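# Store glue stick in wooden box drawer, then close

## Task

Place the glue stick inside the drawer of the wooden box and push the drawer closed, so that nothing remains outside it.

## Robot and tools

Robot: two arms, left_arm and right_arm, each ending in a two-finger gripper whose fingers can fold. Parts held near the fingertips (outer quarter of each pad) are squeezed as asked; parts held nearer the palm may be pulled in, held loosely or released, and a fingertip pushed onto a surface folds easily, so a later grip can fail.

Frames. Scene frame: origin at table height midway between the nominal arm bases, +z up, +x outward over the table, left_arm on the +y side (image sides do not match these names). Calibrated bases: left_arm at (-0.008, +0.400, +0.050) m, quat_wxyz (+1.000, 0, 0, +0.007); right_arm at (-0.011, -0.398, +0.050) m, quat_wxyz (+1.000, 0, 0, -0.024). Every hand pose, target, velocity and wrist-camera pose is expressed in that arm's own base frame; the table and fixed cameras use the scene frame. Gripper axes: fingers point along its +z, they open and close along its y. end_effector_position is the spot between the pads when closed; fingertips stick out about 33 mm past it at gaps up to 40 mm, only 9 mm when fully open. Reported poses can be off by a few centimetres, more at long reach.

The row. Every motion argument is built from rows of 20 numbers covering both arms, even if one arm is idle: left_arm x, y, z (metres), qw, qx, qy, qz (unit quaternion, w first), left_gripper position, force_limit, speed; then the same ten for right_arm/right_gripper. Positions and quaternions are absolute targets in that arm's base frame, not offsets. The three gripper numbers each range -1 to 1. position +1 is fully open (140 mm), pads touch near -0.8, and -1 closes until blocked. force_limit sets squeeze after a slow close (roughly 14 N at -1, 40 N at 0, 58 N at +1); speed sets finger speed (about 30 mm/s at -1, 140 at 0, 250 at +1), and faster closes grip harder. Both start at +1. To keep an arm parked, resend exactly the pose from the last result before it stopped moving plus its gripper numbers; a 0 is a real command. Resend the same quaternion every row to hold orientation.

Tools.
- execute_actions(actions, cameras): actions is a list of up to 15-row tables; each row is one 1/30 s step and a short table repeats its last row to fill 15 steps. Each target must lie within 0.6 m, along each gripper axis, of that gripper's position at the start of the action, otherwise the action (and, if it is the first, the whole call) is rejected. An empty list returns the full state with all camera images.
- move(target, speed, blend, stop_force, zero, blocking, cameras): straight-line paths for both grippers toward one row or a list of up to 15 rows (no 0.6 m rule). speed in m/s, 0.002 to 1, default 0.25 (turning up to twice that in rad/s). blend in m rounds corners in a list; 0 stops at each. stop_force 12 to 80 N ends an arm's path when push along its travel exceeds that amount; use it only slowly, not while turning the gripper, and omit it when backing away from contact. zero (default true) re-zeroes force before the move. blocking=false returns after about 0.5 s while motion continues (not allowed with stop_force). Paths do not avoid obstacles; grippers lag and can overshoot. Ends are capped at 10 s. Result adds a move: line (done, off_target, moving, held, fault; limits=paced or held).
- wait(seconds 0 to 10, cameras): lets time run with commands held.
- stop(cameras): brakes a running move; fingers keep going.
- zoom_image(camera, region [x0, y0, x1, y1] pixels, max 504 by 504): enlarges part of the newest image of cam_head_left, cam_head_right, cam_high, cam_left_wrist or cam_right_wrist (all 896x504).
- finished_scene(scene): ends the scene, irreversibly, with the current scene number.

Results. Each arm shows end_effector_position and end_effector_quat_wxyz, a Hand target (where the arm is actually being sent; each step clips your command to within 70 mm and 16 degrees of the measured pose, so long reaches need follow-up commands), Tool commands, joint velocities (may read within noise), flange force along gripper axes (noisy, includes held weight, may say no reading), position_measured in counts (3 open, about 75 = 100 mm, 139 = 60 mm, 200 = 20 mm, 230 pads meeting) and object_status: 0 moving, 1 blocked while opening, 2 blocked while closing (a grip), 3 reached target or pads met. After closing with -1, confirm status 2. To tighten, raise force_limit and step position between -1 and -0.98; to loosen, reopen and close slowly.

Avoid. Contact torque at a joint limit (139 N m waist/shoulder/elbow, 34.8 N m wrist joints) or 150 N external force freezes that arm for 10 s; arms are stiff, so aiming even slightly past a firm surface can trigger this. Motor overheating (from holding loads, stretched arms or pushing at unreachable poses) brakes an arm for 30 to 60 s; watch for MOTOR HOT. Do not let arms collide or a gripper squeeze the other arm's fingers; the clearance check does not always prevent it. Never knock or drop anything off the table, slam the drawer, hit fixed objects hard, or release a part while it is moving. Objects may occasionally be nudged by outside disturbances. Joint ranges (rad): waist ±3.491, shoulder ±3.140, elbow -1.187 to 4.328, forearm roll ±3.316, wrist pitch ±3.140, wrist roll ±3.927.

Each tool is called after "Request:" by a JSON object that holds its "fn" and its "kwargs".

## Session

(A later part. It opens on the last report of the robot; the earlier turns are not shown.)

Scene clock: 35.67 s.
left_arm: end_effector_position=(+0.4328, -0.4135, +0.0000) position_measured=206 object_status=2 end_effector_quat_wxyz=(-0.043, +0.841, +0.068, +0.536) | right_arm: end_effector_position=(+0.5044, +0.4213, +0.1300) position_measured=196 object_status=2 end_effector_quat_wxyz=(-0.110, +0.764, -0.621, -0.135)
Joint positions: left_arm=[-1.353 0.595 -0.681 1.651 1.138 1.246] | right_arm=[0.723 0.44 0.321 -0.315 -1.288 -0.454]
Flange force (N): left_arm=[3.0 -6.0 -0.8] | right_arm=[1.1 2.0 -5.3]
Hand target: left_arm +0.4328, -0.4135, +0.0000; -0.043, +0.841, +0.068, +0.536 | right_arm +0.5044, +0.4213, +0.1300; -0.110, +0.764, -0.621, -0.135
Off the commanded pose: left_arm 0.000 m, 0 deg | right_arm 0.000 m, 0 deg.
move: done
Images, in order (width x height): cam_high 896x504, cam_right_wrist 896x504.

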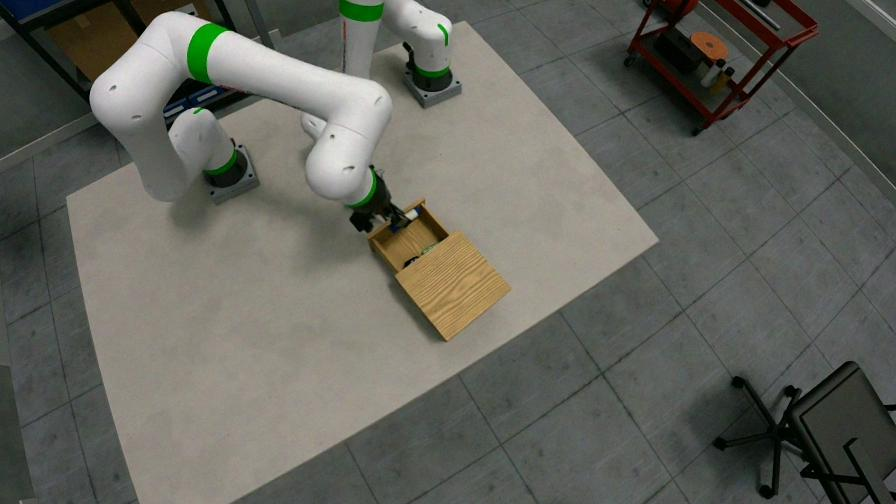

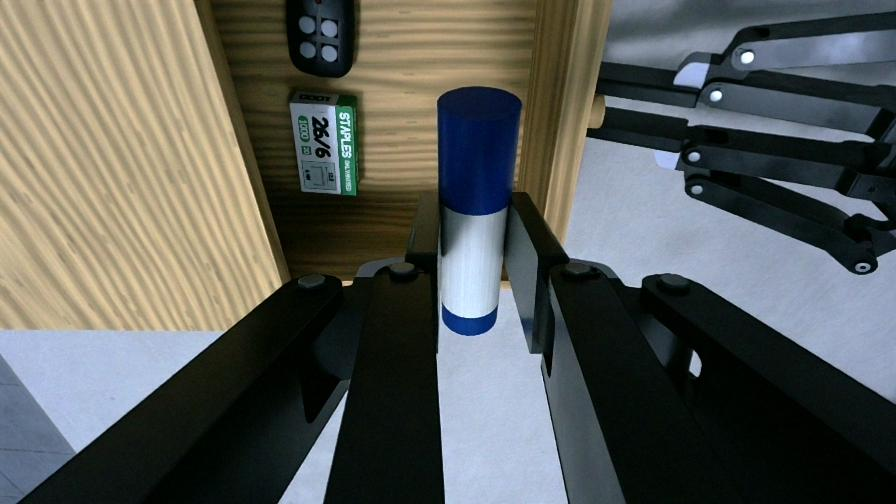

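Request:
{"fn": "move", "kwargs": {"target": [[0.4328, -0.4135, 0.0, -0.0431, 0.8407, 0.0676, 0.5356, -1, -0.1, -1, 0.5137, 0.4237, 0.06, -0.1095, 0.7640, -0.6214, -0.1347, -1, -0.1, -1], [0.4328, -0.4135, 0.0, -0.0431, 0.8407, 0.0676, 0.5356, -1, -0.1, -1, 0.5137, 0.4237, 0.013, -0.1095, 0.7640, -0.6214, -0.1347, -1, -0.1, -1]], "speed": [0.15, 0.05], "blend": [0.01, 0], "cameras": ["cam_right_wrist", "cam_high", "cam_left_wrist"]}}

Scene clock: 39.73 s.
left_arm: end_effector_position=(+0.4328, -0.4135, +0.0000) position_measured=206 object_status=2 end_effector_quat_wxyz=(-0.043, +0.841, +0.068, +0.536) | right_arm: end_effector_position=(+0.5137, +0.4237, +0.0130) position_measured=196 object_status=2 end_effector_quat_wxyz=(-0.110, +0.764, -0.621, -0.135)
Joint positions: left_arm=[-1.353 0.595 -0.681 1.651 1.138 1.246] | right_arm=[0.713 0.555 0.213 -0.346 -1.08 -0.367]
Flange force (N): left_arm=[2.7 -5.8 -0.8] | right_arm=[1.1 2.7 -5.6]
Hand target: left_arm +0.4328, -0.4135, +0.0000; -0.043, +0.841, +0.068, +0.536 | right_arm +0.5137, +0.4237, +0.0130; -0.110, +0.764, -0.621, -0.135
Off the commanded pose: left_arm 0.000 m, 0 deg | right_arm 0.000 m, 0 deg.
move: done
Images, in order (width x height): cam_high 896x504, cam_left_wrist 896x504, cam_right_wrist 896x504.

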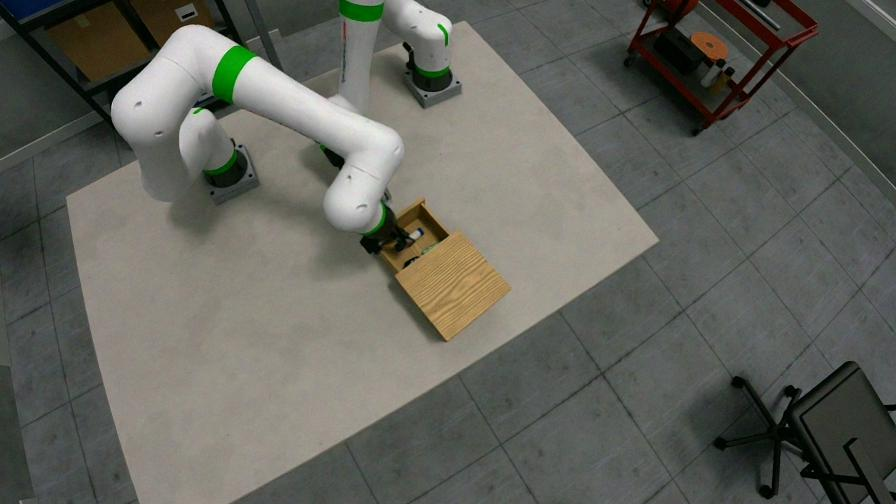

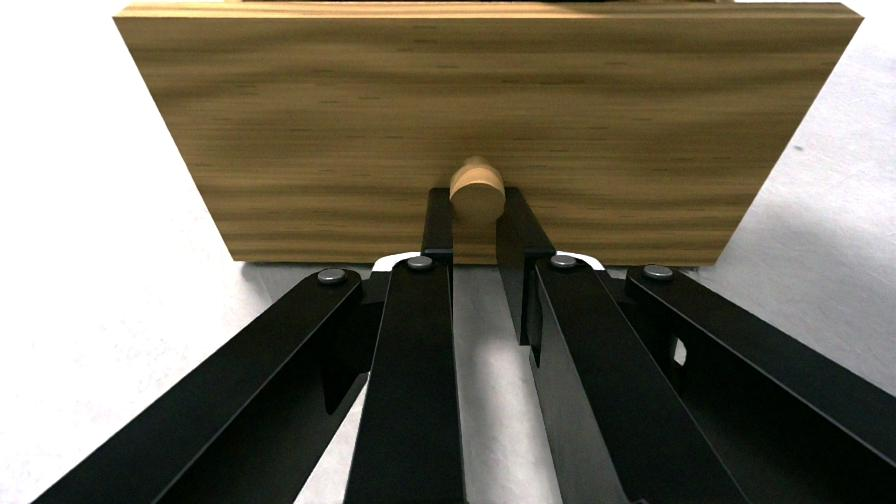

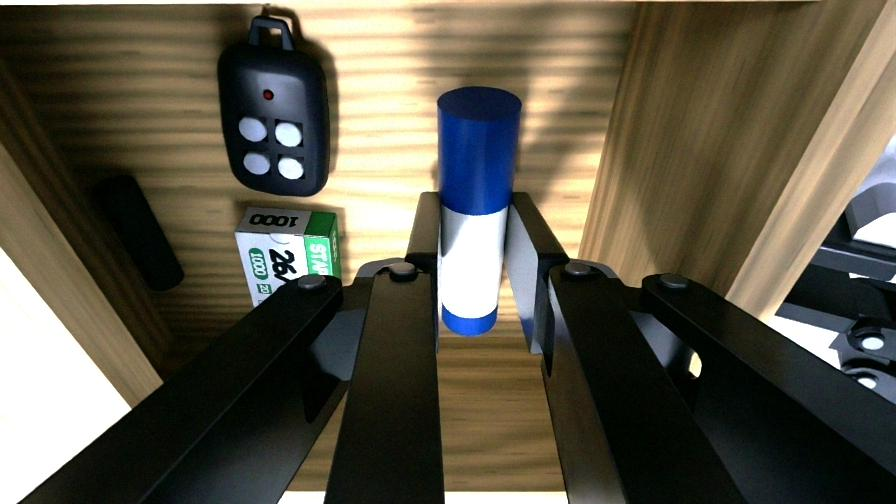

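Request:
{"fn": "move", "kwargs": {"target": [[0.4328, -0.4135, 0.0, -0.0431, 0.8407, 0.0676, 0.5356, -1, -0.1, -1, 0.5137, 0.4237, 0.0105, -0.1095, 0.7640, -0.6214, -0.1347, -1, -0.1, -1], [0.4328, -0.4135, 0.0, -0.0431, 0.8407, 0.0676, 0.5356, -1, -0.1, -1, 0.5137, 0.4237, 0.0105, -0.1095, 0.7640, -0.6214, -0.1347, -0.25, -0.1, -1], [0.4328, -0.4135, 0.0, -0.0431, 0.8407, 0.0676, 0.5356, -1, -0.1, -1, 0.5137, 0.4237, 0.13, -0.1095, 0.7640, -0.6214, -0.1347, -0.25, -0.1, -1]], "speed": [0.05, 0.1, 0.12], "cameras": ["cam_right_wrist", "cam_high"]}}

Scene clock: 43.03 s.
left_arm: end_effector_position=(+0.4328, -0.4135, +0.0000) position_measured=206 object_status=2 end_effector_quat_wxyz=(-0.043, +0.841, +0.068, +0.536) | right_arm: end_effector_position=(+0.5137, +0.4237, +0.1300) position_measured=160 object_status=3 end_effector_quat_wxyz=(-0.110, +0.764, -0.621, -0.135)
Joint positions: left_arm=[-1.353 0.595 -0.681 1.651 1.138 1.246] | right_arm=[0.716 0.463 0.354 -0.315 -1.299 -0.45]
Flange force (N): left_arm=[1.3 -2.9 -1.8] | right_arm=[1.3 2.9 -5.7]
Hand target: left_arm +0.4328, -0.4135, +0.0000; -0.043, +0.841, +0.068, +0.536 | right_arm +0.5137, +0.4237, +0.1300; -0.110, +0.764, -0.621, -0.135
Off the commanded pose: left_arm 0.000 m, 0 deg | right_arm 0.000 m, 0 deg.
move: done
Images, in order (width x height): cam_high 896x504, cam_right_wrist 896x504.

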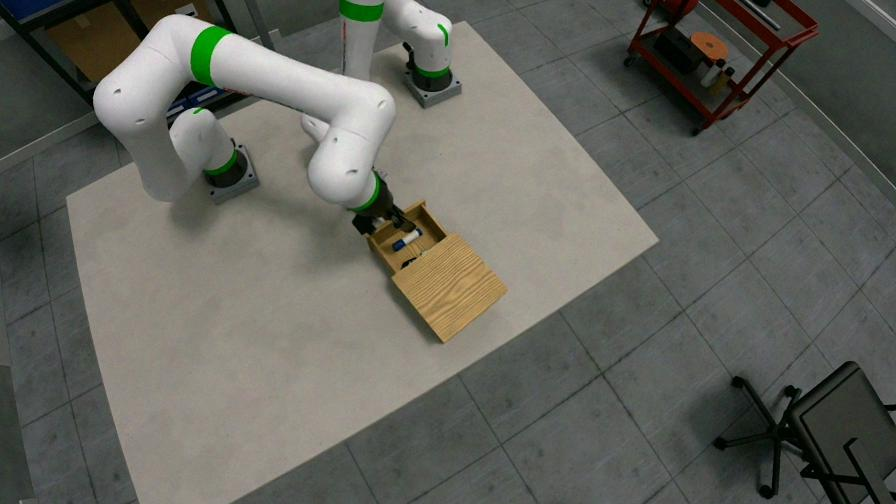

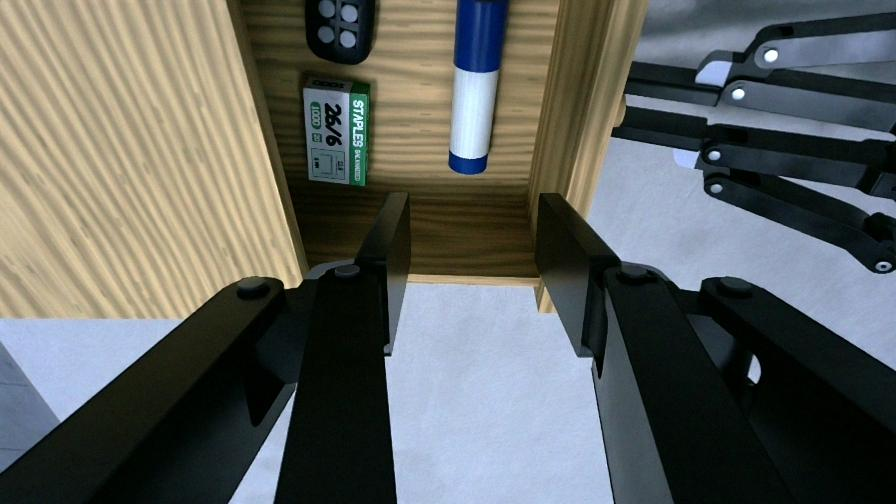

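Request:
{"fn": "zoom_image", "kwargs": {"camera": "cam_high", "region": [350, 190, 530, 350]}}

Request:
{"fn": "wait", "kwargs": {"seconds": 0, "cameras": ["cam_left_wrist", "cam_head_left"]}}

Scaled by 2.800 from the camera's 896x504 image, which has a finer 1280x720 frame.

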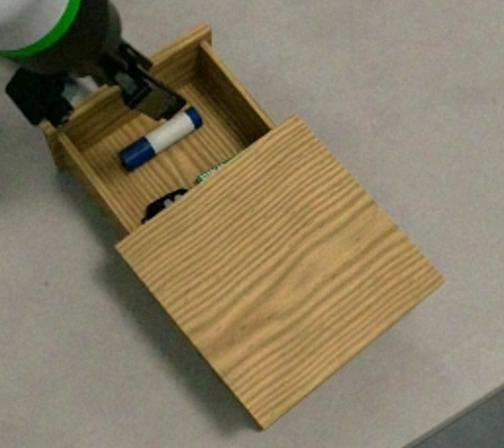

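Scene clock: 43.33 s.
left_arm: end_effector_position=(+0.4328, -0.4135, +0.0000) position_measured=206 object_status=2 end_effector_quat_wxyz=(-0.043, +0.841, +0.068, +0.536) | right_arm: end_effector_position=(+0.5137, +0.4237, +0.1300) position_measured=160 object_status=3 end_effector_quat_wxyz=(-0.110, +0.764, -0.621, -0.135)
Joint positions: left_arm=[-1.353 0.595 -0.681 1.651 1.138 1.246] | right_arm=[0.716 0.463 0.354 -0.315 -1.299 -0.45]
Flange force (N): left_arm=[1.2 -3.0 -1.4] | right_arm=[1.9 2.8 -5.4]
Hand target: left_arm +0.4328, -0.4135, +0.0000; -0.043, +0.841, +0.068, +0.536 | right_arm +0.5137, +0.4237, +0.1300; -0.110, +0.764, -0.621, -0.135
Tool commands: left_gripper/position=-1.0 left_gripper/force_limit=-0.1 left_gripper/speed=-1.0 right_gripper/position=-0.25 right_gripper/force_limit=-0.1 right_gripper/speed=-1.0
Off the commanded pose: left_arm 0.000 m, 0 deg | right_arm 0.000 m, 0 deg.
Images, in order (width x height): cam_head_left 896x504, cam_left_wrist 896x504.

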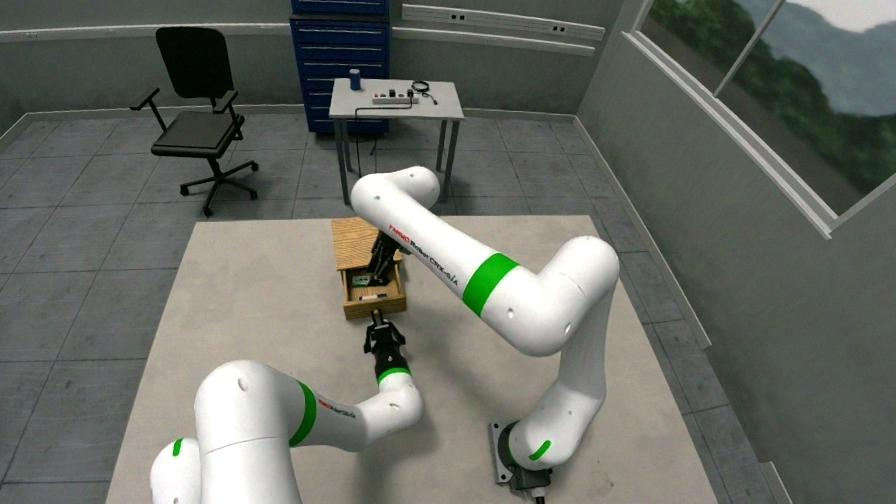

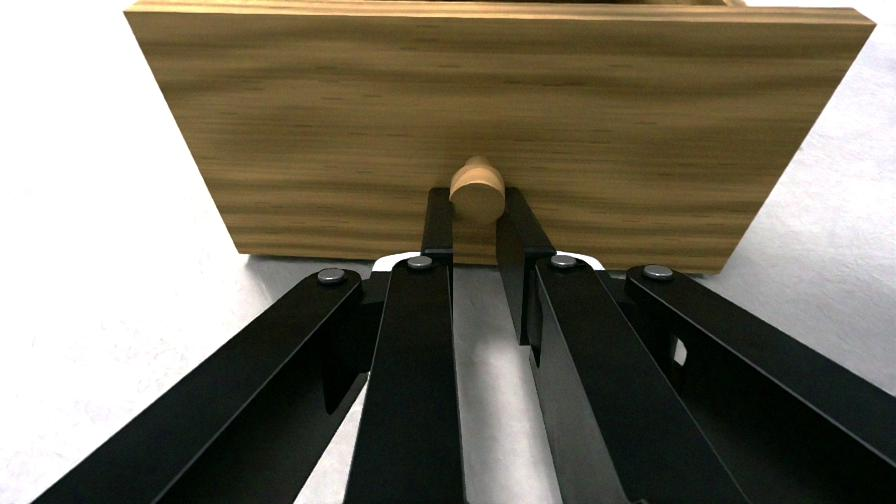

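Request:
{"fn": "move", "kwargs": {"target": [0.5503, -0.4022, 0.0, -0.0431, 0.8407, 0.0676, 0.5356, -1, -0.1, -1, 0.50, 0.20, 0.25, -0.1095, 0.7640, -0.6214, -0.1347, -0.25, -0.1, -1], "speed": 0.2, "cameras": ["cam_left_wrist", "cam_high"]}}

Scene clock: 45.33 s.
left_arm: end_effector_position=(+0.5503, -0.4022, +0.0000) position_measured=206 object_status=2 end_effector_quat_wxyz=(-0.043, +0.841, +0.068, +0.536) | right_arm: end_effector_position=(+0.5000, +0.2000, +0.2500) position_measured=160 object_status=3 end_effector_quat_wxyz=(-0.110, +0.764, -0.621, -0.135)
Joint positions: left_arm=[-1.053 0.641 -0.59 1.386 1.042 1.201] | right_arm=[0.385 0.208 0.306 -0.343 -1.603 -0.203]
Flange force (N): left_arm=[1.4 -5.4 -2.8] | right_arm=[0.8 3.5 -4.5]
Hand target: left_arm +0.5503, -0.4022, +0.0000; -0.043, +0.841, +0.068, +0.536 | right_arm +0.5000, +0.2000, +0.2500; -0.110, +0.764, -0.621, -0.135
Off the commanded pose: left_arm 0.000 m, 0 deg | right_arm 0.000 m, 0 deg.
move: done
Images, in order (width x height): cam_high 896x504, cam_left_wrist 896x504.

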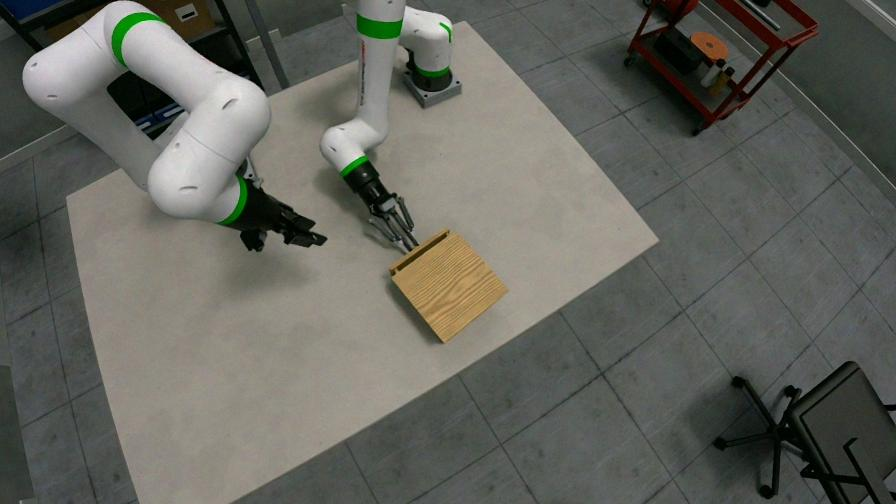

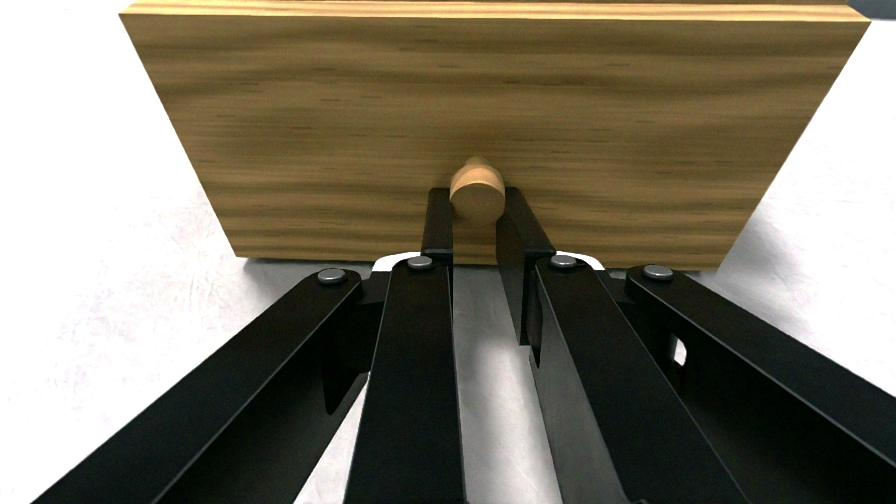

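Request:
{"fn": "move", "kwargs": {"target": [0.5653, -0.4007, 0.0, -0.0431, 0.8407, 0.0676, 0.5356, -1, -0.1, -1, 0.50, 0.20, 0.25, -0.1095, 0.7640, -0.6214, -0.1347, -0.25, -0.1, -1], "speed": 0.05, "stop_force": 15, "cameras": ["cam_left_wrist", "cam_high", "cam_right_wrist"]}}

Request:
{"fn": "zoom_image", "kwargs": {"camera": "cam_high", "region": [350, 190, 530, 350]}}

Scene clock: 46.63 s.
left_arm: end_effector_position=(+0.5653, -0.4007, +0.0000) position_measured=206 object_status=2 end_effector_quat_wxyz=(-0.043, +0.841, +0.068, +0.536) | right_arm: end_effector_position=(+0.5000, +0.2000, +0.2500) position_measured=160 object_status=3 end_effector_quat_wxyz=(-0.110, +0.764, -0.621, -0.135)
Joint positions: left_arm=[-1.019 0.65 -0.572 1.358 1.03 1.194] | right_arm=[0.385 0.208 0.306 -0.343 -1.603 -0.203]
Flange force (N): left_arm=[1.2 -4.9 -4.7] | right_arm=[1.0 2.1 -4.3]
Hand target: left_arm +0.5653, -0.4007, +0.0000; -0.043, +0.841, +0.068, +0.536 | right_arm +0.5000, +0.2000, +0.2500; -0.110, +0.764, -0.621, -0.135
Off the commanded pose: left_arm 0.000 m, 0 deg | right_arm 0.000 m, 0 deg.
move: done
Images, in order (width x height): cam_high 896x504, cam_left_wrist 896x504, cam_right_wrist 896x504.

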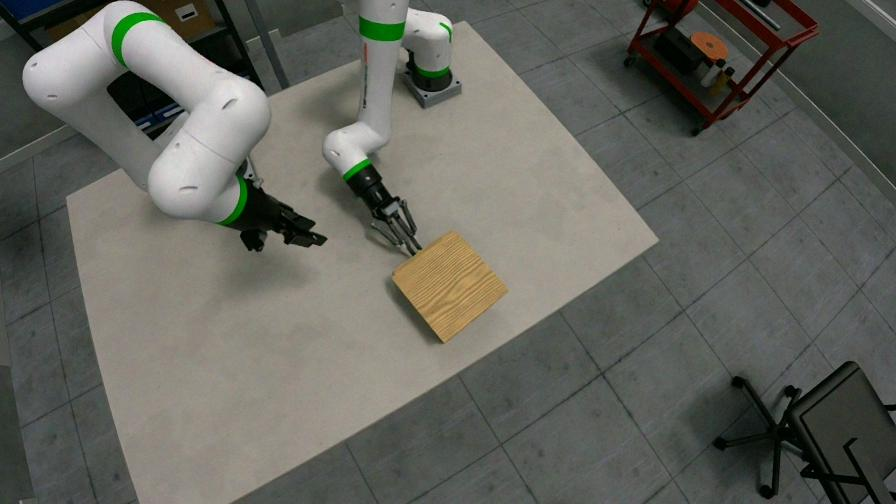

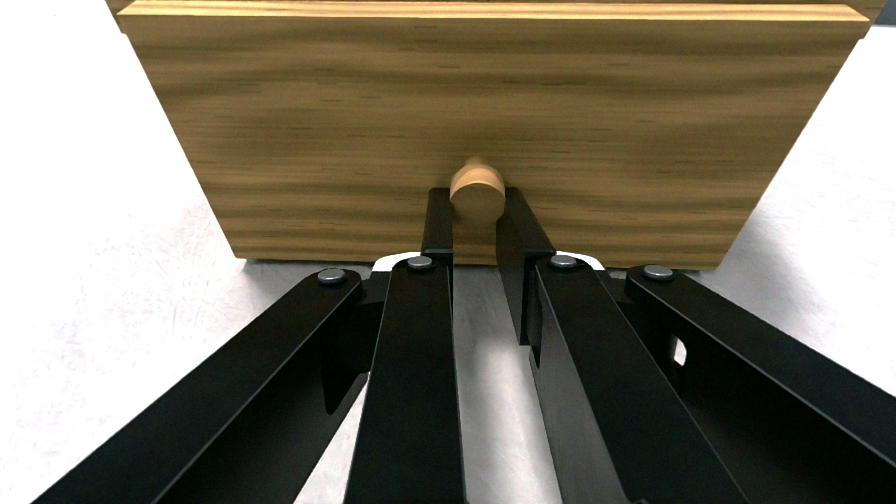

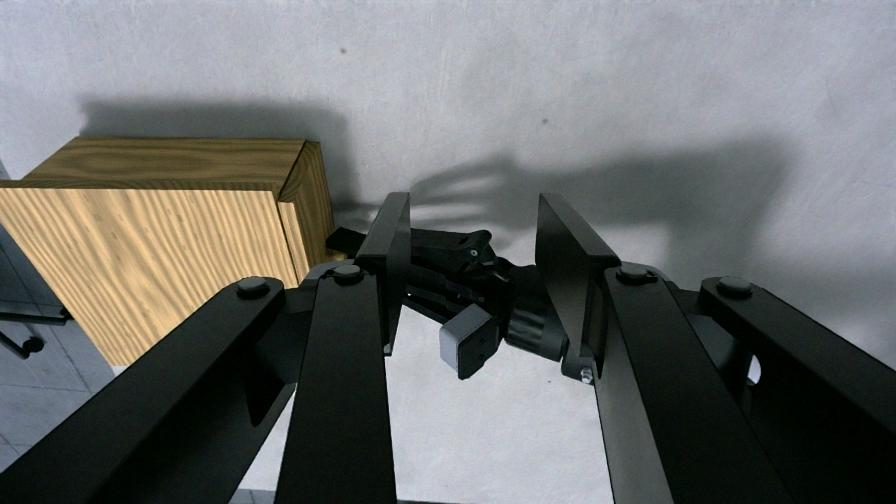

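Scaled by 2.800 from the camera's 896x504 image, which has a finer 1280x720 frame.

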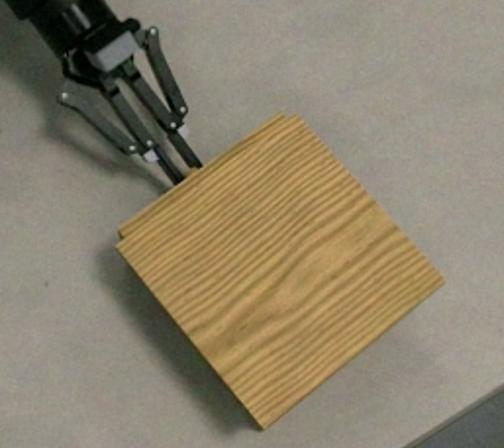

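Request:
{"fn": "move", "kwargs": {"target": [0.5703, -0.4002, 0.0, -0.0431, 0.8407, 0.0676, 0.5356, -1, -0.1, -1, 0.50, 0.20, 0.25, -0.1095, 0.7640, -0.6214, -0.1347, -0.25, -0.1, -1], "speed": 0.02, "stop_force": 15, "cameras": ["cam_left_wrist", "cam_high", "cam_right_wrist"]}}

Request:
{"fn": "zoom_image", "kwargs": {"camera": "cam_high", "region": [350, 190, 530, 350]}}

Request:
{"fn": "zoom_image", "kwargs": {"camera": "cam_right_wrist", "region": [220, 100, 420, 300]}}

Scene clock: 48.00 s.
left_arm: end_effector_position=(+0.5703, -0.4002, +0.0000) position_measured=206 object_status=2 end_effector_quat_wxyz=(-0.043, +0.841, +0.068, +0.536) | right_arm: end_effector_position=(+0.5000, +0.2000, +0.2500) position_measured=160 object_status=3 end_effector_quat_wxyz=(-0.110, +0.764, -0.621, -0.135)
Joint positions: left_arm=[-1.008 0.653 -0.566 1.35 1.025 1.191] | right_arm=[0.385 0.208 0.306 -0.343 -1.603 -0.203]
Flange force (N): left_arm=[-0.1 -6.5 -13.7] | right_arm=[1.0 2.0 -4.9]
Hand target: left_arm +0.5703, -0.4002, +0.0000; -0.043, +0.841, +0.068, +0.536 | right_arm +0.5000, +0.2000, +0.2500; -0.110, +0.764, -0.621, -0.135
Off the commanded pose: left_arm 0.000 m, 0 deg | right_arm 0.000 m, 0 deg.
move: done
Images, in order (width x height): cam_high 896x504, cam_left_wrist 896x504, cam_right_wrist 896x504.

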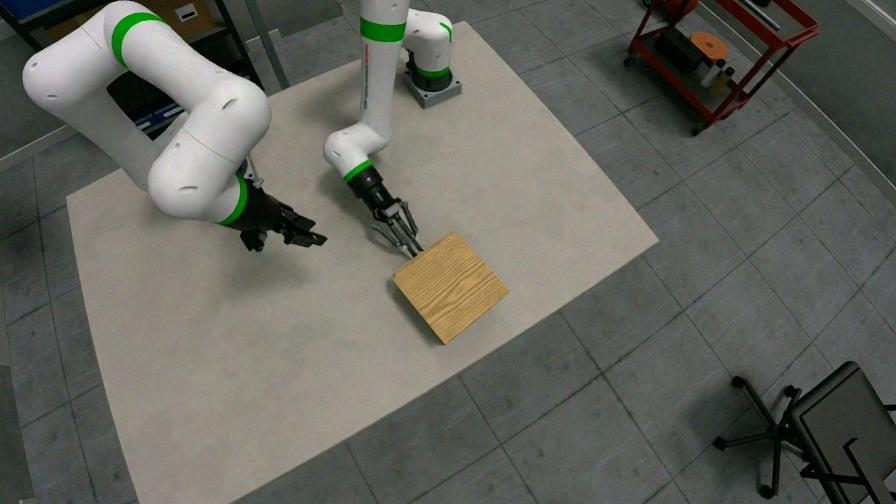

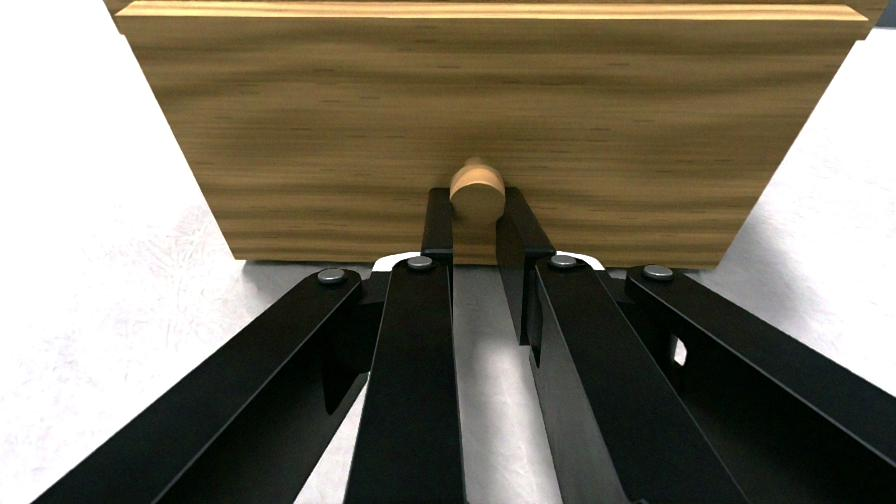

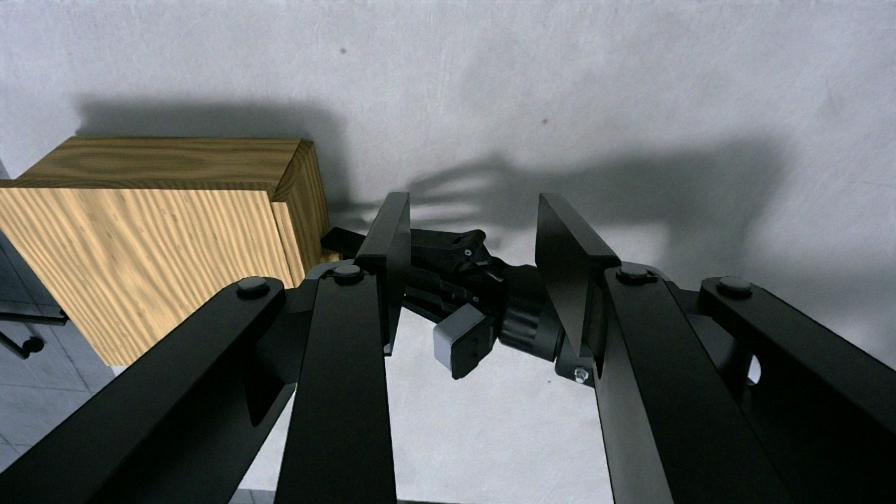

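Scaled by 2.800 from the camera's 896x504 image, which has a finer 1280x720 frame.

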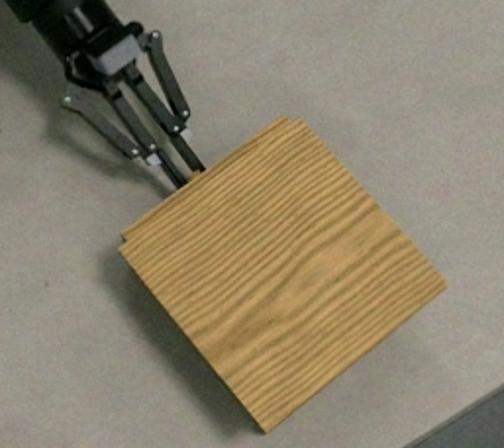

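Scaled by 2.520 from the camera's 896x504 image, which has a finer 1280x720 frame.

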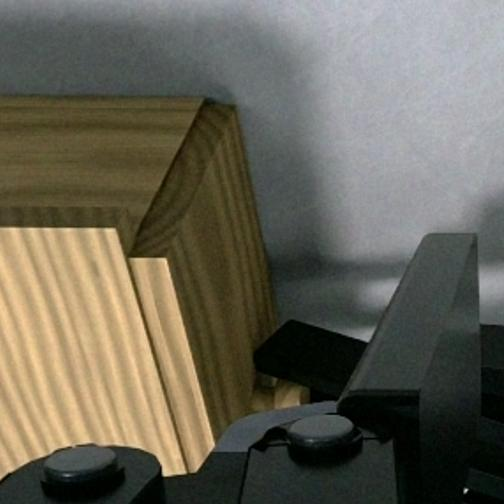

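Request:
{"fn": "move", "kwargs": {"target": [[0.5703, -0.4002, 0.0, -0.0431, 0.8407, 0.0676, 0.5356, -0.35, -0.1, -0.5, 0.50, 0.20, 0.25, -0.1095, 0.7640, -0.6214, -0.1347, -0.25, -0.1, -1], [0.48, -0.4148, 0.05, -0.0431, 0.8407, 0.0676, 0.5356, -0.35, -0.1, -0.5, 0.50, 0.20, 0.25, -0.1095, 0.7640, -0.6214, -0.1347, -0.25, -0.1, -1]], "speed": 0.15, "cameras": ["all"]}}

Request:
{"fn": "zoom_image", "kwargs": {"camera": "cam_left_wrist", "region": [200, 0, 704, 283]}}

Request:
{"fn": "zoom_image", "kwargs": {"camera": "cam_high", "region": [350, 190, 530, 350]}}

Request:
{"fn": "zoom_image", "kwargs": {"camera": "cam_right_wrist", "region": [220, 100, 420, 300]}}

Scene clock: 51.07 s.
left_arm: end_effector_position=(+0.4800, -0.4147, +0.0499) position_measured=173 object_status=3 end_effector_quat_wxyz=(-0.043, +0.841, +0.068, +0.536) | right_arm: end_effector_position=(+0.5000, +0.2000, +0.2500) position_measured=160 object_status=3 end_effector_quat_wxyz=(-0.110, +0.764, -0.621, -0.135)
Joint positions: left_arm=[-1.249 0.514 -0.643 1.612 1.109 1.111] | right_arm=[0.385 0.208 0.306 -0.343 -1.603 -0.203]
Flange force (N): left_arm=[3.1 -5.6 -2.8] | right_arm=[1.0 2.7 -4.5]
Hand target: left_arm +0.4800, -0.4148, +0.0500; -0.043, +0.841, +0.068, +0.536 | right_arm +0.5000, +0.2000, +0.2500; -0.110, +0.764, -0.621, -0.135
Off the commanded pose: left_arm 0.000 m, 0 deg | right_arm 0.000 m, 0 deg.
move: done

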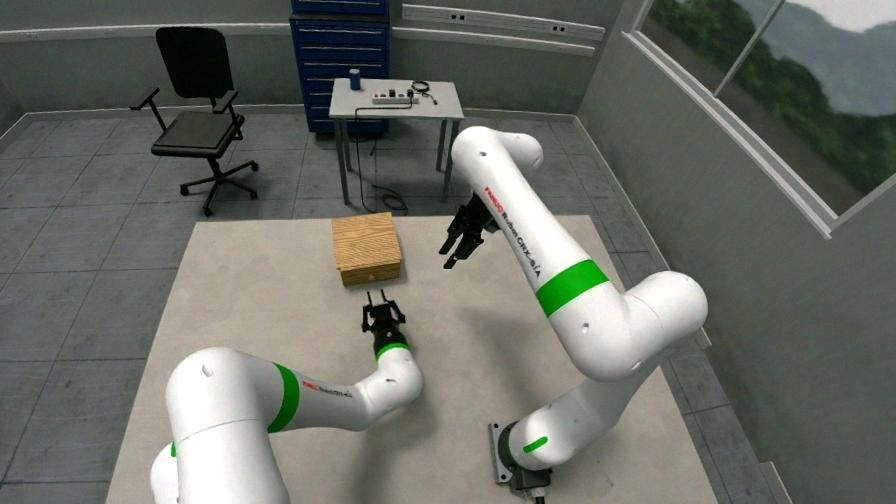

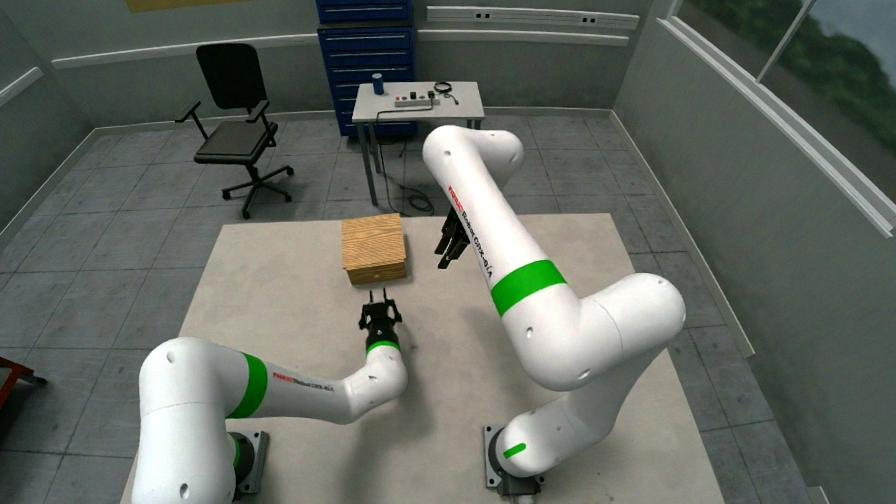

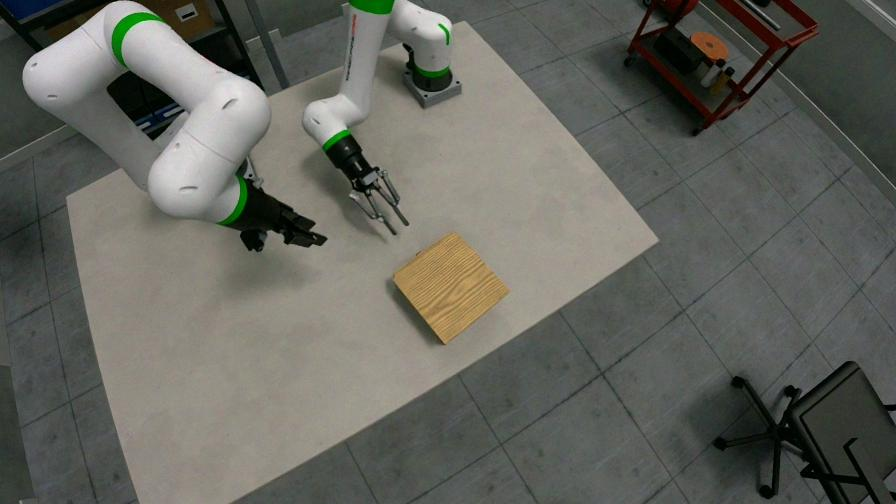

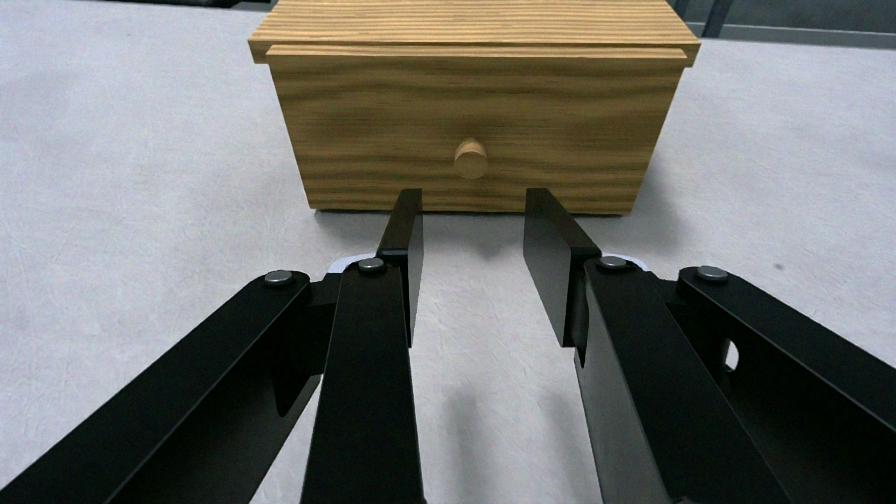

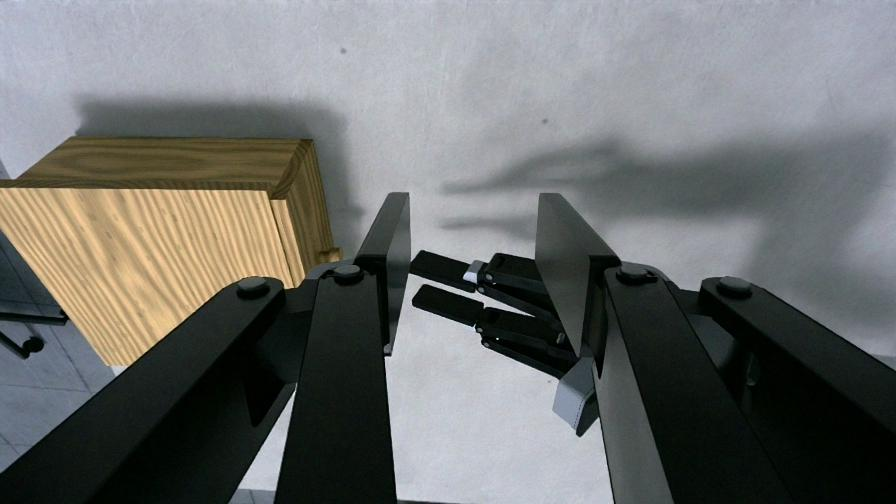

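Scaled by 1.000.

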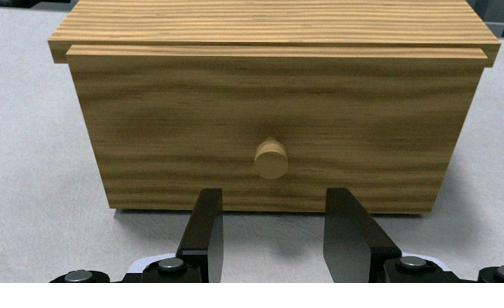

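Scaled by 2.800 from the camera's 896x504 image, which has a finer 1280x720 frame.

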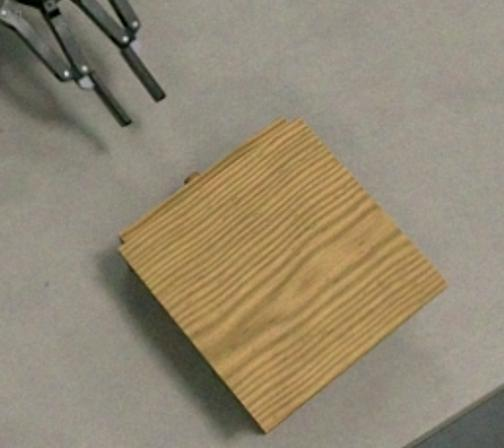

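Scaled by 2.520 from the camera's 896x504 image, which has a finer 1280x720 frame.

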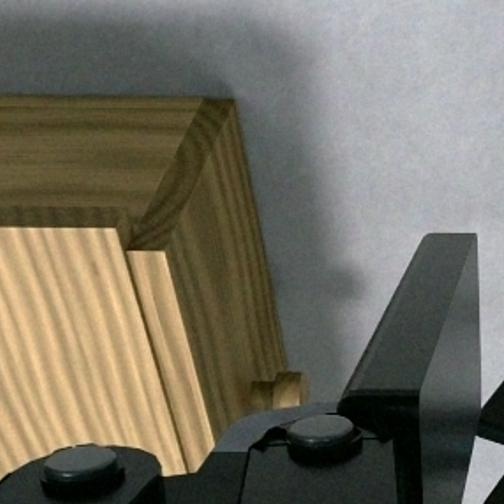

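Request:
{"fn": "finished_scene", "kwargs": {"scene": 1}}

The scene is finished: the task was done.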